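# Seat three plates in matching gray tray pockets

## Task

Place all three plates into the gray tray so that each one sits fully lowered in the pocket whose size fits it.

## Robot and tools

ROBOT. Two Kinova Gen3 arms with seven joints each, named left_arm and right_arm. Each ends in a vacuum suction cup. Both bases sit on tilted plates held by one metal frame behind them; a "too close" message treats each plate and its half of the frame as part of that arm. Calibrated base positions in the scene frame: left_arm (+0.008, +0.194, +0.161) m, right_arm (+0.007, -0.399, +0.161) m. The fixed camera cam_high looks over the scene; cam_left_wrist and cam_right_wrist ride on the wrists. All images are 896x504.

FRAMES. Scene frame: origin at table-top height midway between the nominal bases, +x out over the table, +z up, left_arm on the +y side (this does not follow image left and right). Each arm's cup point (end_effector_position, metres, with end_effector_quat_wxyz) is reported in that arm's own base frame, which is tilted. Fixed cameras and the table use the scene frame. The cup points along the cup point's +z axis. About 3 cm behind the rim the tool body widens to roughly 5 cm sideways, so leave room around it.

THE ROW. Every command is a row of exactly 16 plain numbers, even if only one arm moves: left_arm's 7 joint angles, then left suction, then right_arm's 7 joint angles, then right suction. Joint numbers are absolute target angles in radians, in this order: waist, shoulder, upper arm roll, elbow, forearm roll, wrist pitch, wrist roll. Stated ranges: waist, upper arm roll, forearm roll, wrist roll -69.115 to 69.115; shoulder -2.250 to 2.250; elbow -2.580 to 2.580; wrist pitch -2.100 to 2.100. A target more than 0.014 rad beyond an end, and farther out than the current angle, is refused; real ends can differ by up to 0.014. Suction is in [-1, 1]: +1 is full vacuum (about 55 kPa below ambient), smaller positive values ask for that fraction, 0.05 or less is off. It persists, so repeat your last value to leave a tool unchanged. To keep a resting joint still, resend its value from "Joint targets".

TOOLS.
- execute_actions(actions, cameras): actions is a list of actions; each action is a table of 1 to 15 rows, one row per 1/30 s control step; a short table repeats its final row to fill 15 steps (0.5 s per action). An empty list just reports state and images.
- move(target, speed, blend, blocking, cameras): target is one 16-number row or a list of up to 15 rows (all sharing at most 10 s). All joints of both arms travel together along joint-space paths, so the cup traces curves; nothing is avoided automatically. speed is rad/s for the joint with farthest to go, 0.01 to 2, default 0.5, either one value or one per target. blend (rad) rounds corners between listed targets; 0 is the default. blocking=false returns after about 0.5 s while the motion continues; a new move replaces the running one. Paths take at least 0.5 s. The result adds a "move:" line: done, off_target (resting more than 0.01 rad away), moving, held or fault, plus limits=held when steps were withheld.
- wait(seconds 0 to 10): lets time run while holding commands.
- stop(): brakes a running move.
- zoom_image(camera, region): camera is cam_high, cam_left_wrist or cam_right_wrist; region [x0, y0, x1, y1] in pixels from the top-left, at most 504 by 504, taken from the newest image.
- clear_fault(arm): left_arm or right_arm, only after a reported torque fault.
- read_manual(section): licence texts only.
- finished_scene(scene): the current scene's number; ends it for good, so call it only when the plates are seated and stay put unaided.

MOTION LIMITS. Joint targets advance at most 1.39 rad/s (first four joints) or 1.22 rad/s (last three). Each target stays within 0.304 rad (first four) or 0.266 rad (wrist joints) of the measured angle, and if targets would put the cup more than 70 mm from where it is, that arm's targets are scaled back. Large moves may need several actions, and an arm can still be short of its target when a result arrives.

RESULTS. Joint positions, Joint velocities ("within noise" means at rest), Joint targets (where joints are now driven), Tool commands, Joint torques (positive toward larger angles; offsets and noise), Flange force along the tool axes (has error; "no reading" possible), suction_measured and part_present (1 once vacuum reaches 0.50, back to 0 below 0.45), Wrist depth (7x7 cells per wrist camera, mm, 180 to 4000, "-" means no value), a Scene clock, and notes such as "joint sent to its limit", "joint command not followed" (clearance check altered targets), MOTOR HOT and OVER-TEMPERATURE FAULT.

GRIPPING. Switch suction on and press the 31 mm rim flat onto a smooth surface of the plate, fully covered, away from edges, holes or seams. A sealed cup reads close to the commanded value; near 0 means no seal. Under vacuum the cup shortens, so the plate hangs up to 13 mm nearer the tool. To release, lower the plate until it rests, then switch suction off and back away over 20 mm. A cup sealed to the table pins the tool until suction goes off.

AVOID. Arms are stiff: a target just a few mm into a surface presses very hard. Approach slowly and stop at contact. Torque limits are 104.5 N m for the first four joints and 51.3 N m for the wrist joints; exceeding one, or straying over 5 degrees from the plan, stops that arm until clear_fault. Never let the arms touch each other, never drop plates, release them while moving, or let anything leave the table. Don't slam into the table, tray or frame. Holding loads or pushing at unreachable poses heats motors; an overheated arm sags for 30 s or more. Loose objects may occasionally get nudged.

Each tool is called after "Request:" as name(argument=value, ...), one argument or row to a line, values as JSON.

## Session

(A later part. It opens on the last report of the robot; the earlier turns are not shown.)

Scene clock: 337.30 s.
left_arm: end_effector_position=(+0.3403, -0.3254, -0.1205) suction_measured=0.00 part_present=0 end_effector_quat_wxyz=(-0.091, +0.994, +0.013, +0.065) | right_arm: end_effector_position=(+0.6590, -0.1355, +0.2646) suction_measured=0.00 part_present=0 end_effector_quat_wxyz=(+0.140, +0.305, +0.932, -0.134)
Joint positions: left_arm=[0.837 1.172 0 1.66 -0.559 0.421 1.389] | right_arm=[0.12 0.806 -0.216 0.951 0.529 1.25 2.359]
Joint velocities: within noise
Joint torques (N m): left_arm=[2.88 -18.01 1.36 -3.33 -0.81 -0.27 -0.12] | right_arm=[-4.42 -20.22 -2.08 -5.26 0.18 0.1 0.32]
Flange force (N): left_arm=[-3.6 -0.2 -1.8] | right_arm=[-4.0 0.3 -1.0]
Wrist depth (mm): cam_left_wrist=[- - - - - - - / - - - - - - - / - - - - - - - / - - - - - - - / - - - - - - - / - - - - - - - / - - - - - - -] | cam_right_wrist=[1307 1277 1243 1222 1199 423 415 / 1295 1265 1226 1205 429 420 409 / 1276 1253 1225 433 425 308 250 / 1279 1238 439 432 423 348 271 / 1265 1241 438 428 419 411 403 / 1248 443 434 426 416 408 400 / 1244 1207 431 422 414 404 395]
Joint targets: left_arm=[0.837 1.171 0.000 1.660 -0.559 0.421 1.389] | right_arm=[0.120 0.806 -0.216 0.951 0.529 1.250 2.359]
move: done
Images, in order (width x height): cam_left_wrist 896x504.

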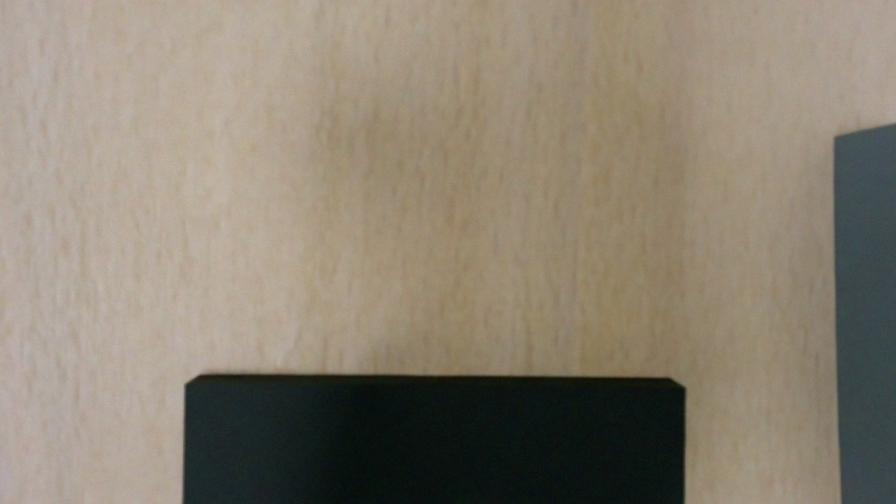

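Request:
move(
  target=[0.8172,1.2898,0,1.5884,-0.6299,0.3782,1.4385,1,0.12,0.806,-0.216,0.951,0.529,1.25,2.359,0],
  speed=0.15,
  cameras=["cam_left_wrist"],
)

Scene clock: 348.40 s.
left_arm: end_effector_position=(+0.3495, -0.3209, -0.1716) suction_measured=0.33 part_present=0 end_effector_quat_wxyz=(-0.091, +0.994, +0.010, +0.065) | right_arm: end_effector_position=(+0.6590, -0.1355, +0.2646) suction_measured=0.00 part_present=0 end_effector_quat_wxyz=(+0.140, +0.305, +0.932, -0.134)
Joint positions: left_arm=[0.817 1.29 0 1.588 -0.63 0.378 1.439] | right_arm=[0.12 0.806 -0.216 0.951 0.529 1.25 2.359]
Joint velocities: within noise
Joint torques (N m): left_arm=[3.08 -18.84 1.4 -2.94 -0.83 -0.3 -0.17] | right_arm=[-4.42 -20.22 -2.13 -5.29 0.21 0.11 0.31]
Flange force (N): left_arm=[-3.3 0.3 -1.1] | right_arm=[-3.9 0.2 -1.0]
Wrist depth (mm): cam_left_wrist=[- - - - - - - / - - - - - - - / - - - - - - - / - - - - - - - / - - - - - - - / - - - - - - - / - - - - - - -] | cam_right_wrist=[1311 1274 1244 1216 1195 424 415 / 1299 1256 1222 1214 429 420 410 / 1286 1241 1221 433 425 308 249 / 1269 1242 439 431 422 348 271 / 1268 1232 436 428 420 412 403 / 1246 442 433 425 417 408 400 / 1238 1213 431 422 414 405 396]
Joint targets: left_arm=[0.817 1.290 0.000 1.588 -0.630 0.378 1.439] | right_arm=[0.120 0.806 -0.216 0.951 0.529 1.250 2.359]
move: done
Images, in order (width x height): cam_left_wrist 896x504.

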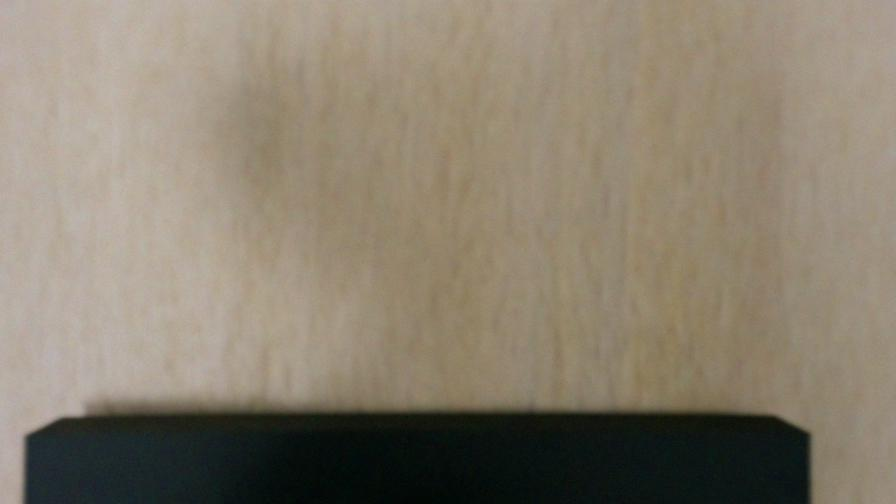

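Request:
move(
  target=[0.8125,1.3170,0,1.5720,-0.6462,0.3684,1.4514,1,0.12,0.806,-0.216,0.951,0.529,1.25,2.359,0],
  speed=0.05,
  cameras=["cam_left_wrist"],
)

Scene clock: 387.37 s.
left_arm: end_effector_position=(+0.3510, -0.3194, -0.1835) suction_measured=1.00 part_present=1 end_effector_quat_wxyz=(-0.091, +0.994, +0.010, +0.065) | right_arm: end_effector_position=(+0.6590, -0.1355, +0.2646) suction_measured=0.00 part_present=0 end_effector_quat_wxyz=(+0.140, +0.305, +0.932, -0.134)
Joint positions: left_arm=[0.813 1.317 0 1.572 -0.646 0.368 1.451] | right_arm=[0.12 0.806 -0.216 0.951 0.529 1.25 2.359]
Joint velocities: within noise
Joint torques (N m): left_arm=[-0.04 -3.74 -0.89 -3.49 -1.1 -1.98 -0.1] | right_arm=[-4.39 -20.22 -2.09 -5.25 0.17 0.09 0.28]
Flange force (N): left_arm=[-7.2 -6.1 -38.8] | right_arm=[-4.2 0.4 -1.1]
Wrist depth (mm): cam_left_wrist=[- - - - - - - / - - - - - - - / - - - - - - - / - - - - - - - / - - - - - - - / - - - - - - - / - - - - - - -] | cam_right_wrist=[1300 1269 1253 1217 1187 423 415 / 1301 1262 1230 1211 429 420 409 / 1287 1250 1222 434 425 308 249 / 1275 1243 441 431 422 349 271 / 1264 1235 437 428 419 411 404 / 1250 443 434 425 416 408 400 / 1237 1207 431 423 414 405 397]
Joint targets: left_arm=[0.812 1.317 0.000 1.572 -0.646 0.368 1.451] | right_arm=[0.120 0.806 -0.216 0.951 0.529 1.250 2.359]
move: done
Images, in order (width x height): cam_left_wrist 896x504.

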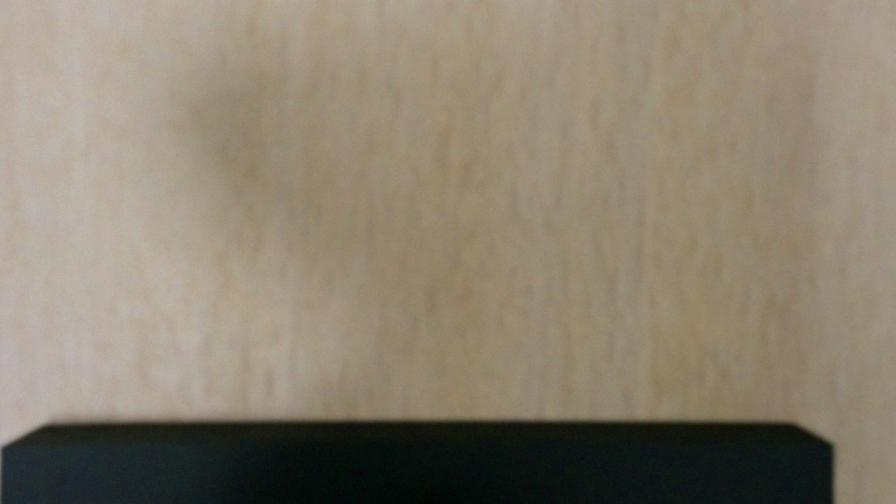

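Request:
move(
  target=[
    [0.8125,1.3170,0,1.5720,-0.6462,0.3684,1.4514,0,0.12,0.806,-0.216,0.951,0.529,1.25,2.359,0],
    [0.8172,1.2898,0,1.5884,-0.6299,0.3782,1.4385,0,0.12,0.806,-0.216,0.951,0.529,1.25,2.359,0],
    [0.83,1.1715,0,1.6596,-0.5590,0.4206,1.3886,0,0.12,0.806,-0.216,0.951,0.529,1.25,2.359,0],
    [0.4757,1.0347,0,2.0533,-1.4662,0.2232,1.5924,0,0.12,0.806,-0.216,0.951,0.529,1.25,2.359,0],
  ],
  speed=[0.05,0.03,0.3,0.7],
  blend=[0,0,0.03,0],
  cameras=["cam_left_wrist","cam_high"],
)

Scene clock: 396.43 s.
left_arm: end_effector_position=(+0.3600, -0.1446, -0.0838) suction_measured=0.00 part_present=0 end_effector_quat_wxyz=(-0.101, +0.979, -0.170, +0.047) | right_arm: end_effector_position=(+0.6590, -0.1355, +0.2646) suction_measured=0.00 part_present=0 end_effector_quat_wxyz=(+0.140, +0.305, +0.932, -0.134)
Joint positions: left_arm=[0.476 1.035 0 2.053 -1.466 0.223 1.592] | right_arm=[0.12 0.806 -0.216 0.951 0.529 1.25 2.359]
Joint velocities: within noise
Joint torques (N m): left_arm=[2.37 -15.43 1.12 -1.09 -0.83 -0.29 -0.16] | right_arm=[-4.44 -20.18 -2.07 -5.29 0.17 0.08 0.31]
Flange force (N): left_arm=no reading | right_arm=[-3.9 0.1 -1.1]
Wrist depth (mm): cam_left_wrist=[- - - - - - - / - - - - - - - / - - - - - - - / - - - - - - - / - - - - - - - / - - - - - - - / - - - - - - -] | cam_right_wrist=[1302 1280 1247 1217 1203 424 416 / 1298 1255 1229 1208 429 420 410 / 1283 1251 1222 434 425 308 249 / 1274 1235 439 432 423 348 271 / 1272 1230 437 428 420 411 403 / 1245 442 435 425 417 409 400 / 1240 1207 430 422 414 405 395]
Joint targets: left_arm=[0.476 1.035 0.000 2.053 -1.466 0.223 1.592] | right_arm=[0.120 0.806 -0.216 0.951 0.529 1.250 2.359]
move: done
Images, in order (width x height): cam_high 896x504, cam_left_wrist 896x504.

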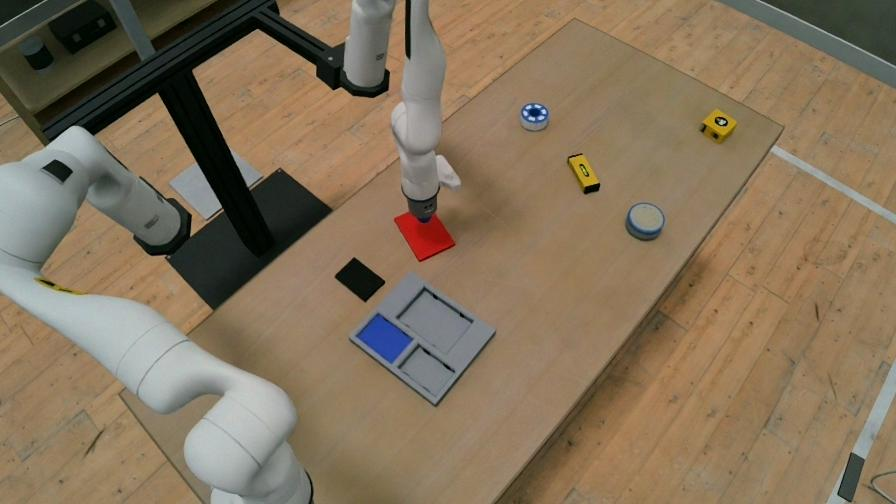

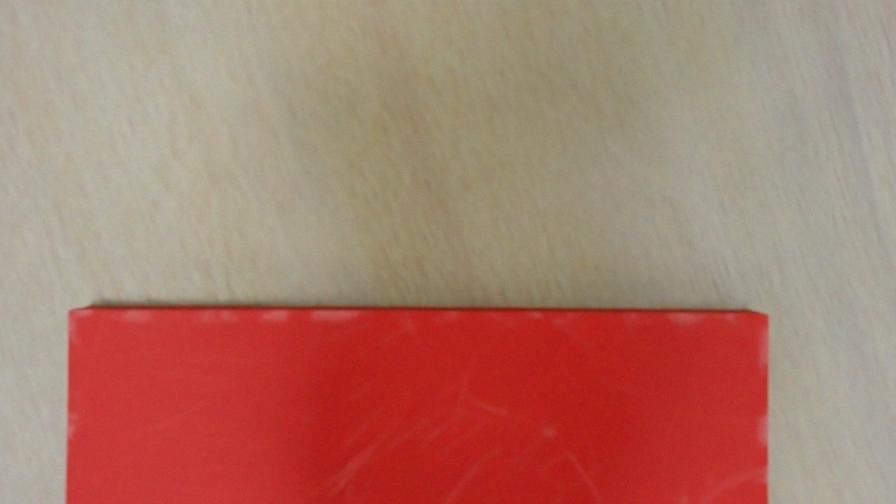

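Request:
move(
  target=[0.4619,1.1725,0,1.9944,-1.8230,0.2296,1.9355,1,0.12,0.806,-0.216,0.951,0.529,1.25,2.359,0],
  speed=0.25,
  cameras=["cam_left_wrist"],
)

Scene clock: 413.17 s.
left_arm: end_effector_position=(+0.3640, -0.1404, -0.1358) suction_measured=0.38 part_present=0 end_effector_quat_wxyz=(-0.102, +0.978, -0.174, +0.047) | right_arm: end_effector_position=(+0.6590, -0.1355, +0.2646) suction_measured=0.00 part_present=0 end_effector_quat_wxyz=(+0.140, +0.305, +0.932, -0.134)
Joint positions: left_arm=[0.462 1.173 0 1.994 -1.823 0.23 1.936] | right_arm=[0.12 0.806 -0.216 0.951 0.529 1.25 2.359]
Joint velocities: within noise
Joint torques (N m): left_arm=[2.6 -16.38 1.31 -0.62 -0.8 -0.23 -0.15] | right_arm=[-4.45 -20.23 -2.07 -5.23 0.18 0.1 0.29]
Flange force (N): left_arm=no reading | right_arm=[-4.3 0.3 -1.1]
Wrist depth (mm): cam_left_wrist=[- - - - - - - / - - - - - - - / - - - - - - - / - - - - - - - / - - - - - - - / - - - - - - - / - - - - - - -] | cam_right_wrist=[1310 1268 1239 1217 1190 422 415 / 1295 1252 1233 1199 429 420 409 / 1285 1255 1227 434 425 308 249 / 1276 1240 439 433 423 349 271 / 1264 1232 437 428 420 412 403 / 1250 442 434 425 417 408 399 / 1242 1216 430 422 414 405 396]
Joint targets: left_arm=[0.462 1.173 0.000 1.994 -1.823 0.230 1.936] | right_arm=[0.120 0.806 -0.216 0.951 0.529 1.250 2.359]
move: done
Images, in order (width x height): cam_left_wrist 896x504.

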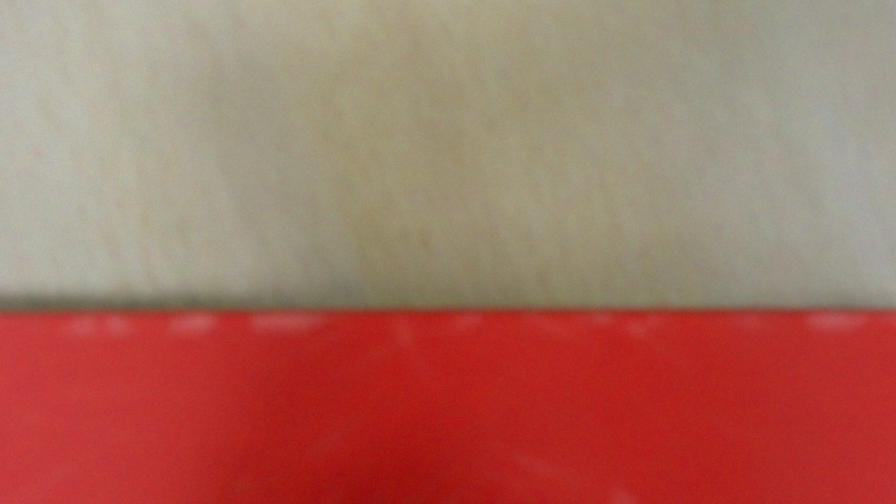

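Request:
move(
  target=[
    [0.4757,1.0347,0,2.0533,-1.4662,0.2232,1.5924,1,0.12,0.806,-0.216,0.951,0.529,1.25,2.359,0],
    [0.5664,1.2554,0,1.1612,-0.3347,0.7437,0.8568,1,0.12,0.806,-0.216,0.951,0.529,1.25,2.359,0],
  ],
  speed=[0.25,0.5],
  cameras=["cam_left_wrist"],
)

Scene clock: 437.27 s.
left_arm: end_effector_position=(+0.5352, -0.2969, -0.0896) suction_measured=0.98 part_present=1 end_effector_quat_wxyz=(-0.091, +0.994, +0.020, +0.066) | right_arm: end_effector_position=(+0.6590, -0.1355, +0.2646) suction_measured=0.00 part_present=0 end_effector_quat_wxyz=(+0.140, +0.305, +0.932, -0.134)
Joint positions: left_arm=[0.566 1.255 0 1.161 -0.335 0.744 0.857] | right_arm=[0.12 0.806 -0.216 0.951 0.529 1.25 2.359]
Joint velocities: within noise
Joint torques (N m): left_arm=[3.85 -21.72 1.37 -5.51 -0.82 -0.28 -0.12] | right_arm=[-4.43 -20.17 -2.05 -5.26 0.18 0.11 0.28]
Flange force (N): left_arm=[-3.3 0.1 -0.3] | right_arm=[-4.0 0.2 -1.1]
Wrist depth (mm): cam_left_wrist=[- - - - - - - / - - - - - - - / - - - - - - - / - - - - - - - / - - - - - - - / - - - - - - - / - - - - - - -] | cam_right_wrist=[1311 1272 1244 1216 1200 423 416 / 1291 1254 1232 1215 428 420 410 / 1290 1246 1227 434 426 308 249 / 1267 1242 440 432 423 348 271 / 1272 1238 438 428 420 411 404 / 1253 442 434 427 417 408 400 / 1238 1212 432 422 414 405 396]
Joint targets: left_arm=[0.566 1.255 0.000 1.161 -0.335 0.744 0.857] | right_arm=[0.120 0.806 -0.216 0.951 0.529 1.250 2.359]
move: done
Images, in order (width x height): cam_left_wrist 896x504.

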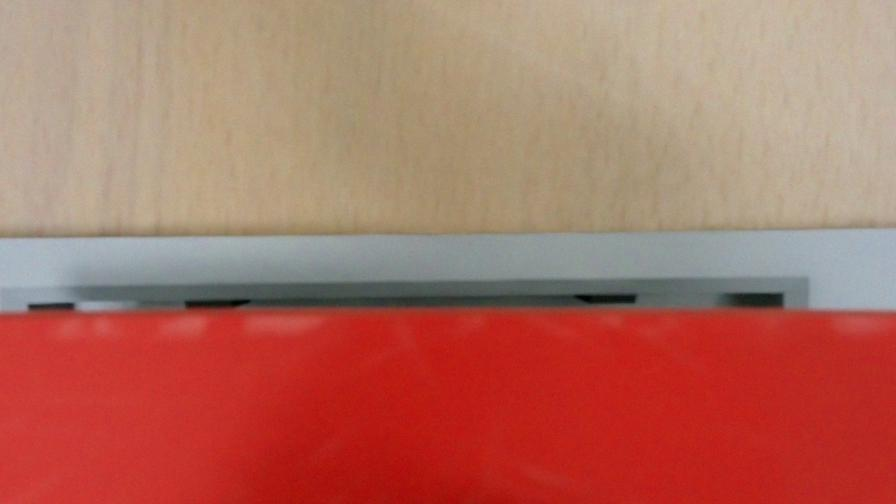

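Request:
zoom_image(
  camera="cam_left_wrist",
  region=[0, 220, 250, 340],
)

Request:
zoom_image(
  camera="cam_left_wrist",
  region=[646, 220, 896, 340],
)

Scaled by 2.016 from the camera's 896x504 image, which has a finer 1280x720 frame.

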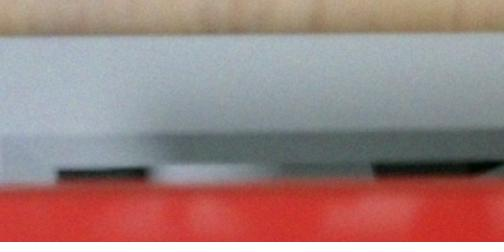

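Scaled by 2.016 from the camera's 896x504 image, which has a finer 1280x720 frame.

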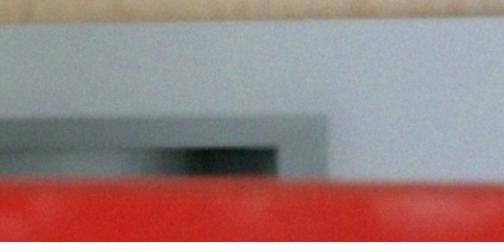

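Request:
move(
  target=[0.5619,1.3260,0,1.1230,-0.3474,0.7122,0.8779,1,0.12,0.806,-0.216,0.951,0.529,1.25,2.359,0],
  speed=0.15,
  cameras=["cam_left_wrist"],
)

Request:
zoom_image(
  camera="cam_left_wrist",
  region=[0, 200, 250, 340],
)

Request:
zoom_image(
  camera="cam_left_wrist",
  region=[646, 200, 896, 340],
)

Scene clock: 459.93 s.
left_arm: end_effector_position=(+0.5372, -0.2949, -0.1247) suction_measured=0.99 part_present=1 end_effector_quat_wxyz=(-0.090, +0.993, +0.025, +0.066) | right_arm: end_effector_position=(+0.6590, -0.1355, +0.2646) suction_measured=0.00 part_present=0 end_effector_quat_wxyz=(+0.140, +0.305, +0.932, -0.134)
Joint positions: left_arm=[0.562 1.326 0 1.123 -0.347 0.712 0.878] | right_arm=[0.12 0.806 -0.216 0.951 0.529 1.25 2.359]
Joint velocities: within noise
Joint torques (N m): left_arm=[4 -21.74 1.28 -5.32 -0.83 -0.25 -0.11] | right_arm=[-4.4 -20.23 -2.1 -5.3 0.16 0.11 0.3]
Flange force (N): left_arm=[-3.3 -0.3 -0.7] | right_arm=[-3.8 0.2 -1.0]
Wrist depth (mm): cam_left_wrist=[- - - - - - - / - - - - - - - / - - - - - - - / - - - - - - - / - - - - - - - / - - - - - - - / - - - - - - -] | cam_right_wrist=[1303 1272 1244 1217 1194 424 416 / 1302 1264 1240 1205 429 420 410 / 1279 1245 1215 433 425 308 249 / 1267 1242 439 431 422 348 271 / 1264 1236 437 428 419 412 403 / 1255 443 435 425 416 409 400 / 1242 1209 430 423 414 405 397]
Joint targets: left_arm=[0.562 1.326 0.000 1.123 -0.347 0.712 0.878] | right_arm=[0.120 0.806 -0.216 0.951 0.529 1.250 2.359]
move: done
Images, in order (width x height): cam_left_wrist 896x504.

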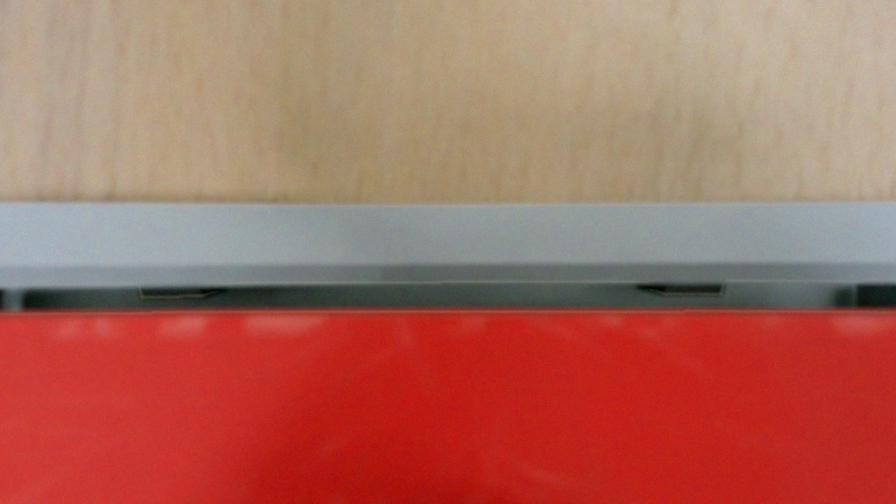

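Scaled by 2.016 from the camera's 896x504 image, which has a finer 1280x720 frame.

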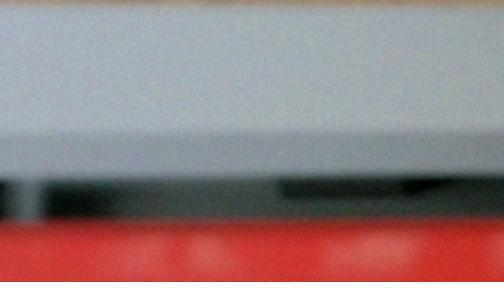

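Scaled by 2.016 from the camera's 896x504 image, which has a finer 1280x720 frame.

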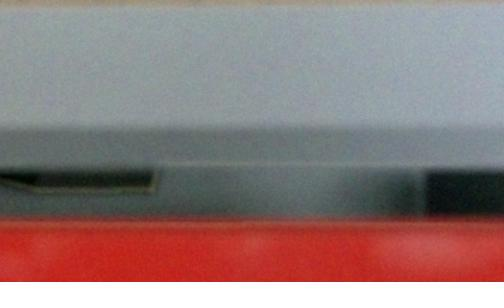

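Request:
move(
  target=[0.5509,1.3842,0,1.0815,-0.3549,0.6939,0.8768,1,0.12,0.806,-0.216,0.951,0.529,1.25,2.359,0],
  speed=0.06,
  cameras=["cam_left_wrist","cam_high"],
)

Request:
zoom_image(
  camera="cam_high",
  region=[330, 260, 510, 420],
)

Scene clock: 478.07 s.
left_arm: end_effector_position=(+0.5430, -0.2909, -0.1500) suction_measured=1.00 part_present=1 end_effector_quat_wxyz=(-0.089, +0.993, +0.025, +0.068) | right_arm: end_effector_position=(+0.6590, -0.1355, +0.2646) suction_measured=0.00 part_present=0 end_effector_quat_wxyz=(+0.140, +0.305, +0.932, -0.134)
Joint positions: left_arm=[0.551 1.381 0 1.082 -0.355 0.694 0.877] | right_arm=[0.12 0.806 -0.216 0.951 0.529 1.25 2.359]
Joint velocities: within noise
Joint torques (N m): left_arm=[-14.23 56.52 -8.64 -6.21 -3.07 -18.18 0.02] | right_arm=[-4.45 -20.22 -2.07 -5.3 0.18 0.11 0.3]
Flange force (N): left_arm=[-58.2 -46.6 -182.7] | right_arm=[-3.9 0.1 -1.0]
Wrist depth (mm): cam_left_wrist=[- - - - - - - / - - - - - - - / - - - - - - - / - - - - - - - / - - - - - - - / - - - - - - - / - - - - - - -] | cam_right_wrist=[1309 1277 1238 1224 1196 424 415 / 1295 1255 1226 1201 429 421 410 / 1287 1259 1220 433 425 308 249 / 1268 1244 440 431 423 348 271 / 1257 1233 438 428 420 412 403 / 1246 443 433 426 416 408 401 / 1244 1213 430 422 414 404 396]
Joint targets: left_arm=[0.551 1.384 0.000 1.082 -0.355 0.694 0.877] | right_arm=[0.120 0.806 -0.216 0.951 0.529 1.250 2.359]
TORQUE WARNING: the torque sensor of the shoulder of the left arm reached its warning level (56.7 N m). A warning alone does not stop the arm.
move: done
Images, in order (width x height): cam_high 896x504, cam_left_wrist 896x504.

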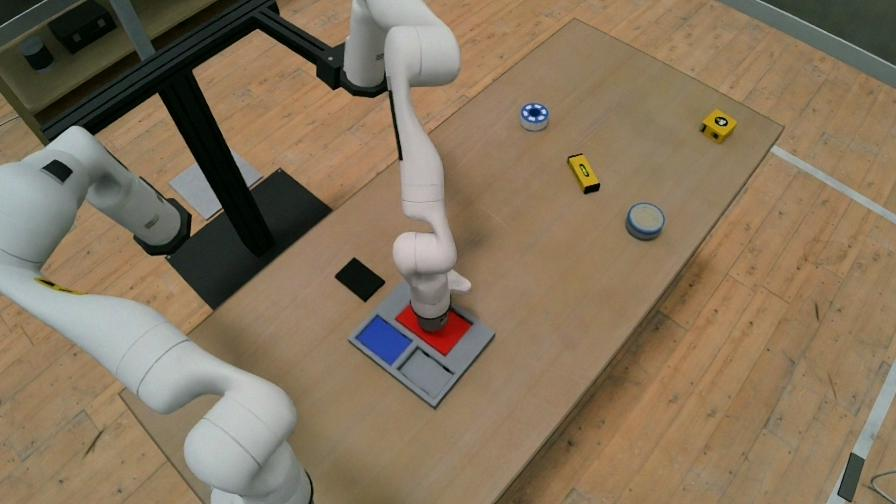

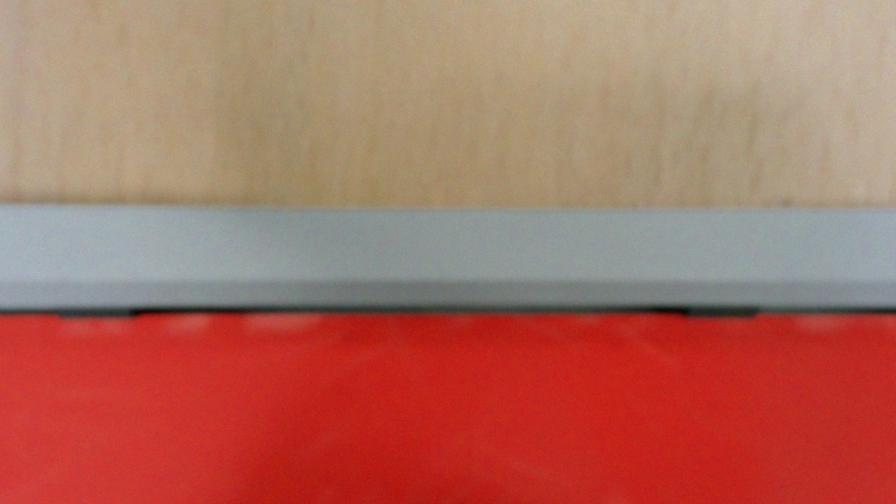

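Scaled by 2.800 from the camera's 896x504 image, which has a finer 1280x720 frame.

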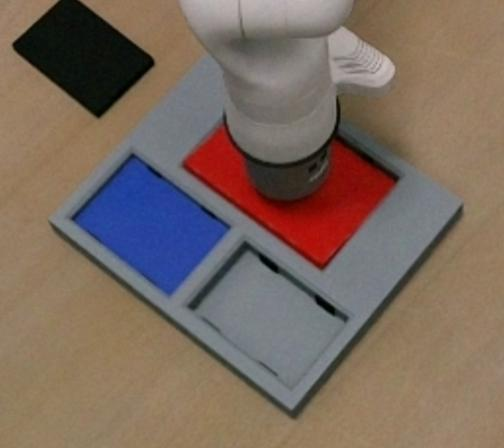

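Request:
move(
  target=[
    [0.5535,1.3697,0,1.0919,-0.3530,0.6985,0.8770,1,0.12,0.806,-0.216,0.951,0.529,1.25,2.359,0],
    [0.5619,1.3260,0,1.1230,-0.3474,0.7122,0.8779,0,0.12,0.806,-0.216,0.951,0.529,1.25,2.359,0],
  ],
  speed=[0.05,0.05],
  cameras=["cam_left_wrist"],
)

Scene clock: 485.77 s.
left_arm: end_effector_position=(+0.5372, -0.2949, -0.1247) suction_measured=0.00 part_present=0 end_effector_quat_wxyz=(-0.090, +0.993, +0.025, +0.066) | right_arm: end_effector_position=(+0.6590, -0.1355, +0.2646) suction_measured=0.00 part_present=0 end_effector_quat_wxyz=(+0.140, +0.305, +0.932, -0.134)
Joint positions: left_arm=[0.562 1.326 0 1.123 -0.347 0.712 0.878] | right_arm=[0.12 0.806 -0.216 0.951 0.529 1.25 2.359]
Joint velocities: within noise
Joint torques (N m): left_arm=[3.78 -21.07 1.17 -5.09 -0.84 -0.33 -0.11] | right_arm=[-4.39 -20.18 -2.11 -5.25 0.19 0.08 0.3]
Flange force (N): left_arm=[-3.1 0.0 -1.9] | right_arm=[-4.1 0.3 -1.2]
Wrist depth (mm): cam_left_wrist=[- - - - - - - / - - - - - - - / - - - - - - - / - - - - - - - / - - - - - - - / - - - - - - - / - - - - - - -] | cam_right_wrist=[1311 1267 1248 1213 1196 423 416 / 1298 1259 1224 1203 429 420 409 / 1285 1253 1220 434 425 308 249 / 1270 1239 440 431 423 348 271 / 1273 1232 438 428 421 411 403 / 1246 443 433 426 417 408 399 / 1248 1202 431 422 414 405 396]
Joint targets: left_arm=[0.562 1.326 0.000 1.123 -0.347 0.712 0.878] | right_arm=[0.120 0.806 -0.216 0.951 0.529 1.250 2.359]
TORQUE WARNING: the torque sensor of the shoulder of the left arm reached its warning level (56.7 N m). A warning alone does not stop the arm.
move: done
Images, in order (width x height): cam_left_wrist 896x504.

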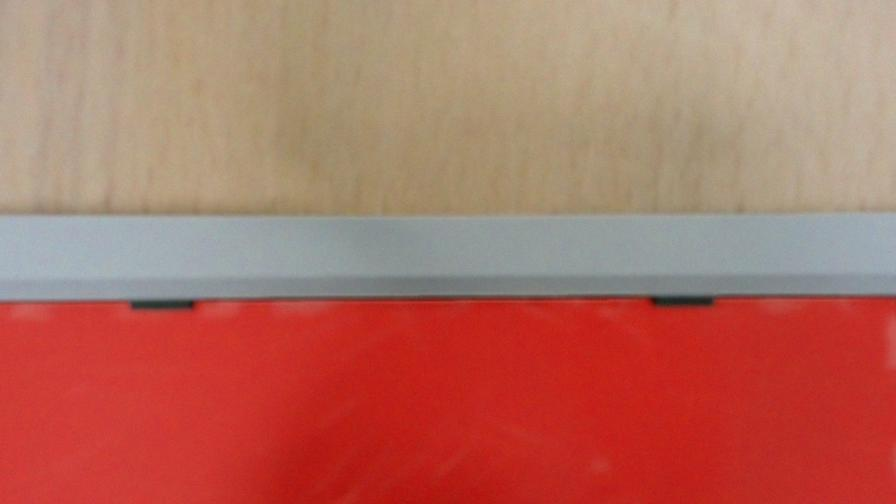

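Request:
move(
  target=[
    [0.5664,1.2554,0,1.1612,-0.3347,0.7437,0.8568,0,0.12,0.806,-0.216,0.951,0.529,1.25,2.359,0],
    [0.6447,0.8895,0,0.7179,-0.2246,1.5436,0.88,0,0.12,0.806,-0.216,0.951,0.529,1.25,2.359,0],
  ],
  speed=[0.3,0.8],
  blend=[0.03,0],
  cameras=["cam_left_wrist","cam_high"],
)

Request:
zoom_image(
  camera="cam_high",
  region=[330, 260, 510, 420],
)

Request:
zoom_image(
  camera="cam_left_wrist",
  region=[200, 100, 650, 450],
)

Scene clock: 494.40 s.
left_arm: end_effector_position=(+0.5325, -0.3544, +0.2686) suction_measured=0.00 part_present=0 end_effector_quat_wxyz=(-0.084, +0.987, +0.113, +0.074) | right_arm: end_effector_position=(+0.6590, -0.1355, +0.2646) suction_measured=0.00 part_present=0 end_effector_quat_wxyz=(+0.140, +0.305, +0.932, -0.134)
Joint positions: left_arm=[0.645 0.89 0 0.718 -0.225 1.544 0.88] | right_arm=[0.12 0.806 -0.216 0.951 0.529 1.25 2.359]
Joint velocities: within noise
Joint torques (N m): left_arm=[3.59 -20.22 0.71 -7.5 -0.84 -0.27 -0.13] | right_arm=[-4.44 -20.19 -2.12 -5.29 0.18 0.13 0.3]
Flange force (N): left_arm=[-3.8 -1.4 0.5] | right_arm=[-3.8 0.1 -1.0]
Wrist depth (mm): cam_left_wrist=[522 526 527 530 532 535 540 / 525 526 530 531 535 537 536 / 528 525 531 535 534 538 542 / 528 506 512 533 538 538 541 / 518 507 510 512 539 542 540 / 530 510 507 514 538 542 546 / 529 519 521 533 538 543 545] | cam_right_wrist=[1315 1282 1244 1219 1202 424 415 / 1299 1265 1231 1204 429 420 410 / 1281 1255 1221 435 425 308 250 / 1280 1242 440 431 423 348 270 / 1267 1231 437 429 420 411 403 / 1250 442 434 425 417 408 400 / 1238 1208 432 422 414 406 396]
Joint targets: left_arm=[0.645 0.889 0.000 0.718 -0.225 1.544 0.880] | right_arm=[0.120 0.806 -0.216 0.951 0.529 1.250 2.359]
move: done
Images, in order (width x height): cam_high 896x504, cam_left_wrist 896x504.

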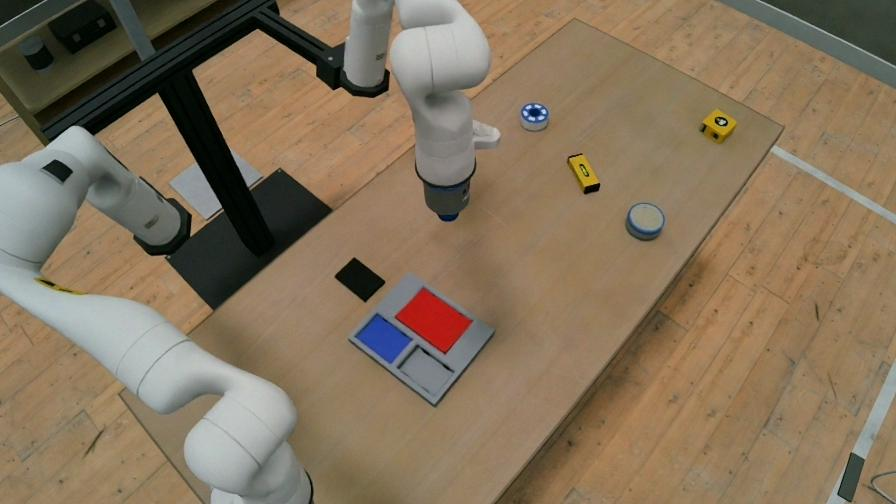

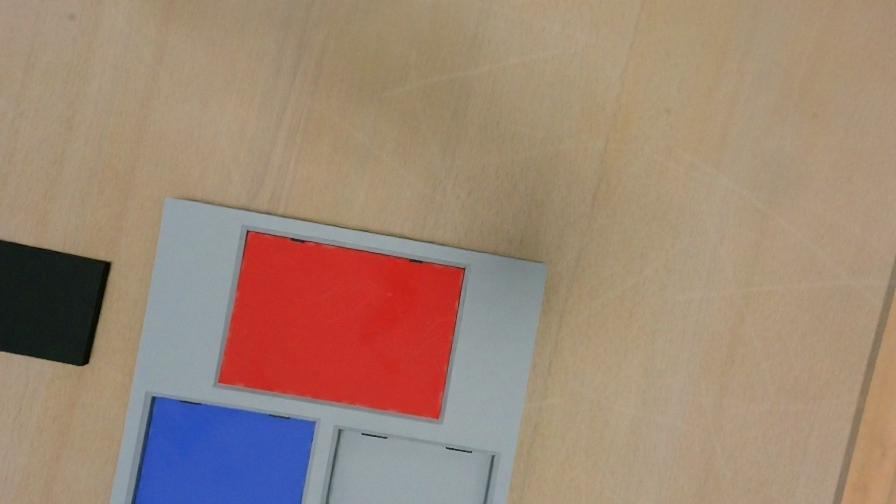

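Scaled by 2.800 from the camera's 896x504 image, which has a finer 1280x720 frame.

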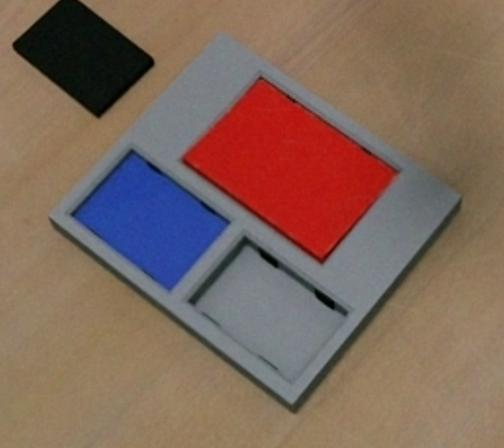

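Scaled by 1.120 from the camera's 896x504 image, which has a finer 1280x720 frame.

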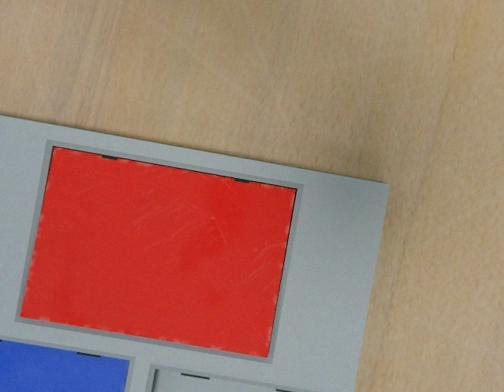

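Request:
zoom_image(
  camera="cam_left_wrist",
  region=[200, 330, 470, 470],
)

Request:
zoom_image(
  camera="cam_high",
  region=[390, 280, 480, 360],
)

Request:
zoom_image(
  camera="cam_left_wrist",
  region=[200, 210, 480, 350],
)

Scaled by 1.867 from the camera's 896x504 image, which has a finer 1280x720 frame.

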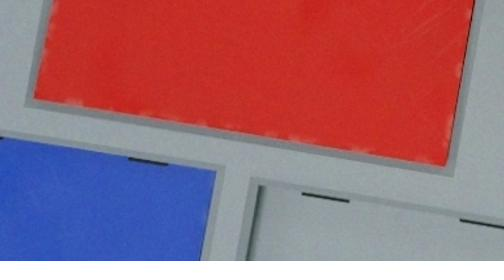

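Scaled by 5.600 from the camera's 896x504 image, which has a finer 1280x720 frame.

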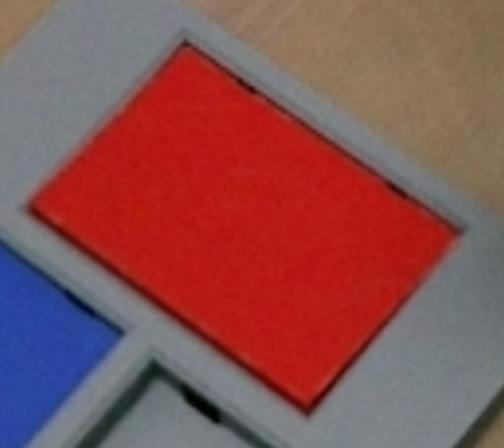

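Scaled by 1.800 from the camera's 896x504 image, which has a finer 1280x720 frame.

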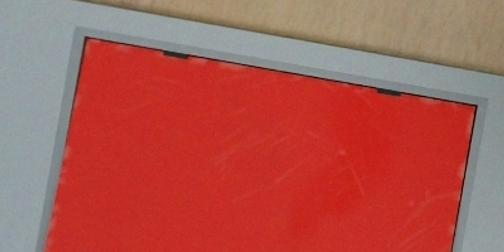

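Request:
move(
  target=[
    [0.6010,1.3343,0,1.0504,-0.3215,0.7820,0.87,0,0.12,0.806,-0.216,0.951,0.529,1.25,2.359,0],
    [0.5883,1.4038,0,1.0071,-0.3311,0.7543,0.87,0,0.12,0.806,-0.216,0.951,0.529,1.25,2.359,0],
  ],
  speed=[0.6,0.06],
  cameras=["cam_left_wrist","cam_high"],
)

Request:
zoom_image(
  camera="cam_high",
  region=[390, 280, 480, 360],
)

Scene clock: 522.60 s.
left_arm: end_effector_position=(+0.5409, -0.3167, -0.1489) suction_measured=0.00 part_present=0 end_effector_quat_wxyz=(-0.091, +0.994, +0.018, +0.066) | right_arm: end_effector_position=(+0.6590, -0.1355, +0.2646) suction_measured=0.00 part_present=0 end_effector_quat_wxyz=(+0.140, +0.305, +0.932, -0.134)
Joint positions: left_arm=[0.588 1.404 0 1.007 -0.331 0.754 0.87] | right_arm=[0.12 0.806 -0.216 0.951 0.529 1.25 2.359]
Joint velocities: within noise
Joint torques (N m): left_arm=[2.41 -18.8 0.04 -3.95 -1 0.1 -0.1] | right_arm=[-4.42 -20.21 -2.06 -5.3 0.18 0.09 0.32]
Flange force (N): left_arm=[-3.0 1.6 -5.9] | right_arm=[-3.8 0.2 -1.0]
Wrist depth (mm): cam_left_wrist=[- - - - - - - / - - - - - - - / - - - - - - - / - - - - - - - / - - - - - - - / - - - - - - - / - - - - - - -] | cam_right_wrist=[1308 1276 1240 1217 1193 423 415 / 1300 1258 1231 1208 428 420 409 / 1293 1251 1224 434 425 308 249 / 1278 1243 439 431 423 348 270 / 1271 1238 437 428 420 411 403 / 1249 443 434 425 417 408 399 / 1242 1209 431 422 413 405 396]
Joint targets: left_arm=[0.588 1.404 0.000 1.007 -0.331 0.754 0.870] | right_arm=[0.120 0.806 -0.216 0.951 0.529 1.250 2.359]
move: done
Images, in order (width x height): cam_high 896x504, cam_left_wrist 896x504.

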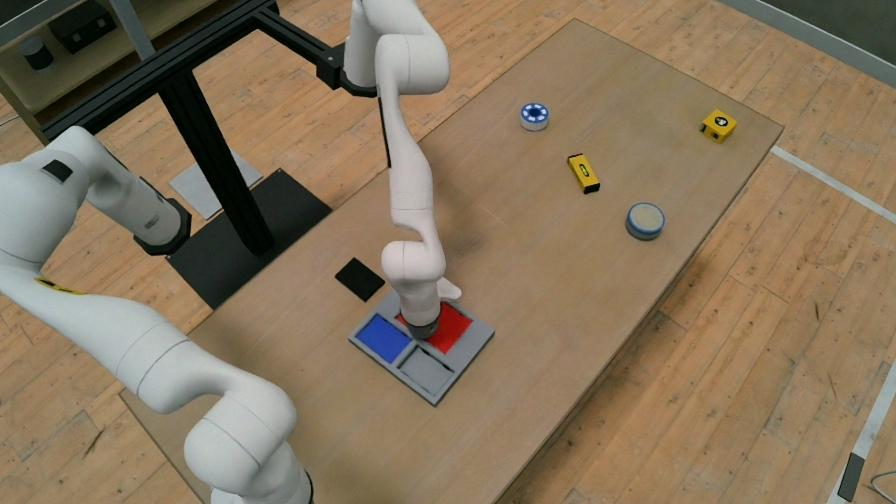

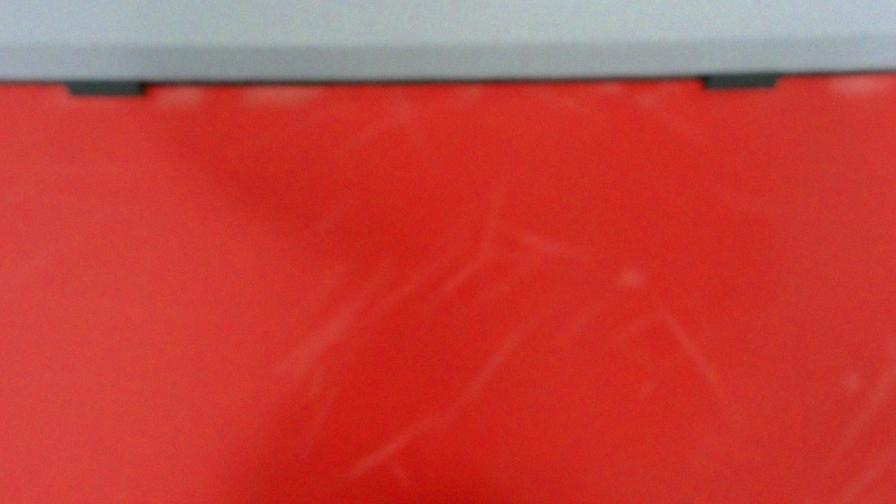

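Scaled by 5.600 from the camera's 896x504 image, which has a finer 1280x720 frame.

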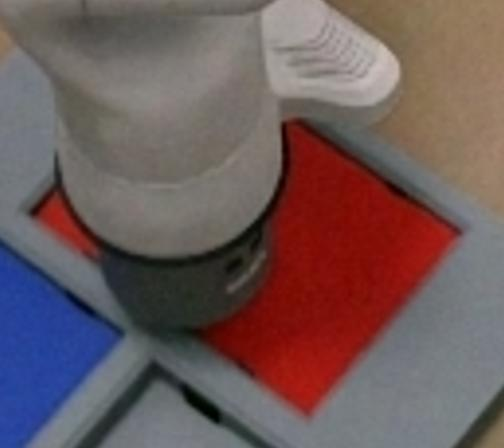

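Request:
move(
  target=[
    [0.5855,1.4190,0,0.9975,-0.3332,0.7482,0.87,0,0.12,0.806,-0.216,0.951,0.529,1.25,2.359,0],
    [0.6010,1.3343,0,1.0504,-0.3215,0.7820,0.87,0,0.12,0.806,-0.216,0.951,0.529,1.25,2.359,0],
    [0.60,0.9,0,1.3,-0.3,0.95,0.88,0,0.12,0.806,-0.216,0.951,0.529,1.25,2.359,0],
  ],
  speed=[0.05,0.15,0.6],
  blend=[0,0.02,0],
  cameras=["cam_left_wrist","cam_high"],
)

Request:
zoom_image(
  camera="cam_high",
  region=[390, 280, 480, 360],
)

Scene clock: 533.23 s.
left_arm: end_effector_position=(+0.5082, -0.2973, +0.0929) suction_measured=0.00 part_present=0 end_effector_quat_wxyz=(-0.092, +0.991, +0.051, +0.079) | right_arm: end_effector_position=(+0.6590, -0.1355, +0.2646) suction_measured=0.00 part_present=0 end_effector_quat_wxyz=(+0.140, +0.305, +0.932, -0.134)
Joint positions: left_arm=[0.6 0.9 0 1.3 -0.3 0.95 0.88] | right_arm=[0.12 0.806 -0.216 0.951 0.529 1.25 2.359]
Joint velocities: within noise
Joint torques (N m): left_arm=[3.37 -19.1 1.23 -6.26 -0.86 -0.33 -0.11] | right_arm=[-4.45 -20.2 -2.11 -5.27 0.16 0.09 0.3]
Flange force (N): left_arm=[-2.9 0.0 -1.0] | right_arm=[-4.0 0.2 -1.1]
Wrist depth (mm): cam_left_wrist=[345 348 351 354 356 359 361 / 346 349 351 354 356 359 363 / 348 350 353 354 357 361 363 / 346 350 353 355 358 360 362 / 347 328 340 335 358 362 364 / 347 328 340 342 342 362 365 / 348 329 341 343 345 362 365] | cam_right_wrist=[1310 1282 1240 1222 1196 423 415 / 1301 1259 1229 1211 429 420 409 / 1288 1245 1224 434 425 308 249 / 1279 1238 439 433 423 349 271 / 1261 1233 437 428 419 412 403 / 1250 444 434 426 418 408 399 / 1240 1216 431 422 414 405 396]
Joint targets: left_arm=[0.600 0.900 0.000 1.300 -0.300 0.950 0.880] | right_arm=[0.120 0.806 -0.216 0.951 0.529 1.250 2.359]
move: done
Images, in order (width x height): cam_high 896x504, cam_left_wrist 896x504.

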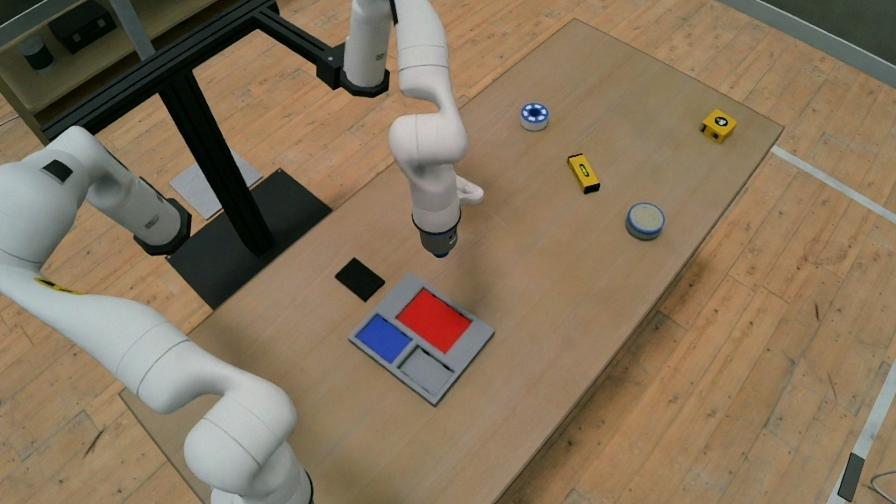

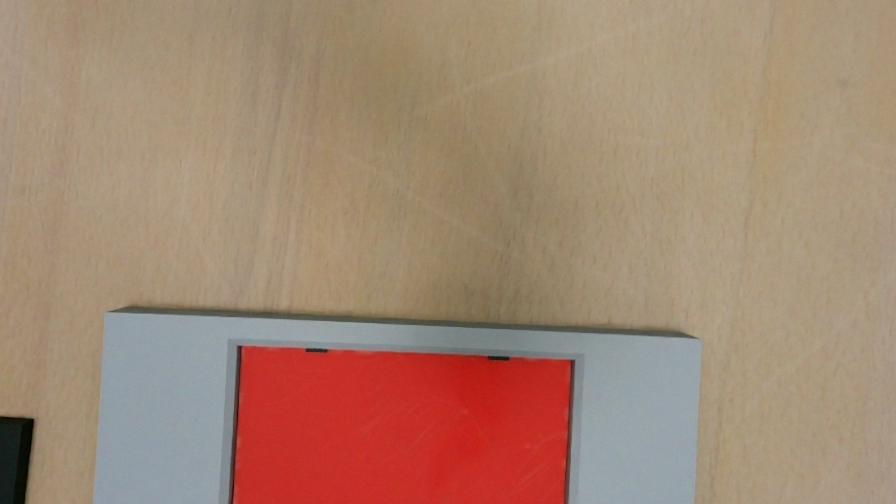

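Scaled by 5.600 from the camera's 896x504 image, which has a finer 1280x720 frame.

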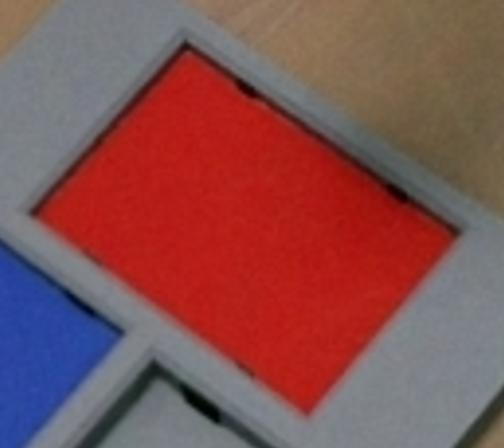

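Request:
move(
  target=[
    [0.0,0.6,0,1.5,0,1.0,0.88,0,0.0,0.45,-0.1,1.3,0.6,1.1,2.1,0],
    [0.0,0.6,0,1.5,0,1.0,0.88,0,-0.776,1.0283,0,1.9768,0.9125,0.2806,1.446,0],
  ],
  speed=[0.7,0.7],
  blend=[0.1,0],
  cameras=["cam_right_wrist","cam_high"],
)

Scene clock: 578.93 s.
left_arm: end_effector_position=(+0.5204, -0.0248, +0.1972) suction_measured=0.00 part_present=0 end_effector_quat_wxyz=(+0.009, +0.905, +0.426, +0.019) | right_arm: end_effector_position=(+0.3404, +0.2144, -0.0789) suction_measured=0.00 part_present=0 end_effector_quat_wxyz=(+0.065, +0.011, +0.994, -0.091)
Joint positions: left_arm=[0 0.6 0 1.5 0 1 0.88] | right_arm=[-0.776 1.028 0 1.977 0.912 0.281 1.446]
Joint velocities: within noise
Joint torques (N m): left_arm=[2.03 -17.09 1.16 -6.1 -0.57 -0.17 -0.09] | right_arm=[-4.74 -14.96 -1.72 -0.04 -0.1 0.16 0.29]
Flange force (N): left_arm=[-2.9 -0.3 0.2] | right_arm=[-3.9 0.1 -0.2]
Wrist depth (mm): cam_left_wrist=[431 420 410 399 389 381 373 / 435 423 413 402 391 383 375 / 438 425 414 403 394 385 376 / 440 428 419 406 397 386 378 / 441 432 420 409 398 390 380 / 444 433 423 413 402 393 382 / 445 436 426 416 403 394 385] | cam_right_wrist=[191 191 192 192 192 193 193 / 191 192 192 192 192 193 193 / 191 192 192 192 193 193 193 / 192 192 192 192 193 193 193 / 192 192 192 192 193 193 193 / 192 192 182 182 182 193 194 / - 192 182 182 183 193 194]
Joint targets: left_arm=[0.000 0.600 0.000 1.500 0.000 1.000 0.880] | right_arm=[-0.776 1.028 0.000 1.977 0.912 0.281 1.446]
move: done
Images, in order (width x height): cam_high 896x504, cam_right_wrist 896x504.

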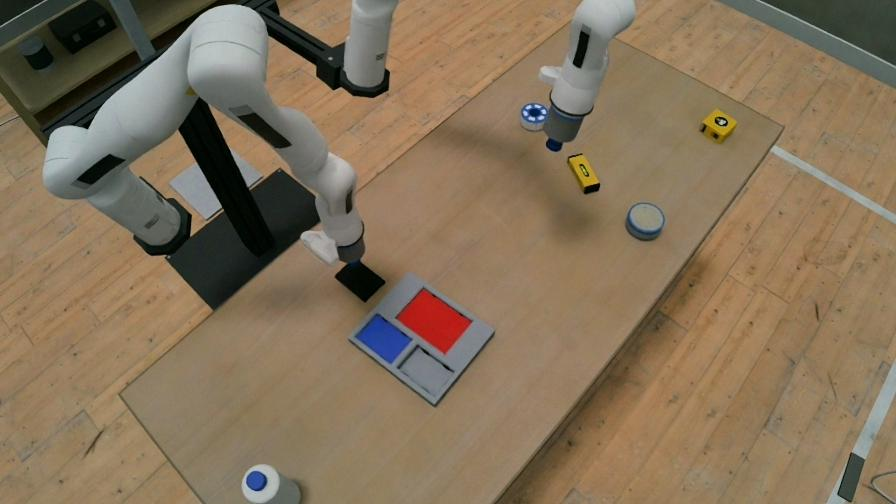

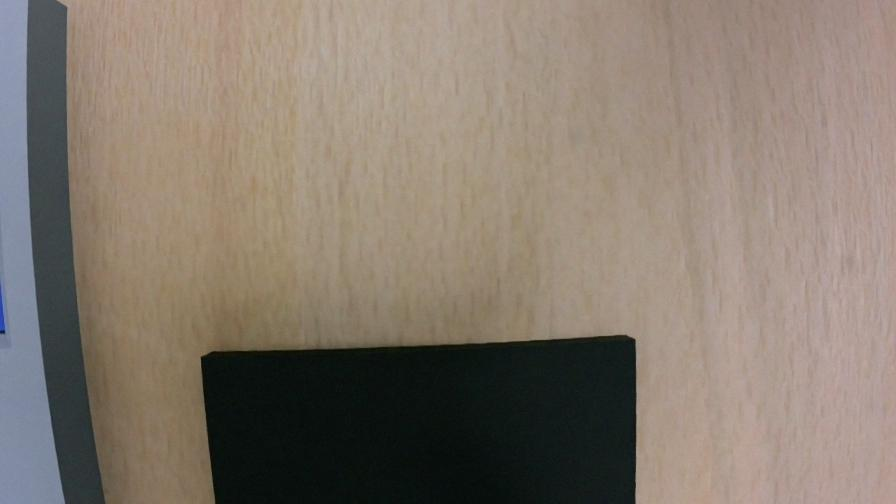

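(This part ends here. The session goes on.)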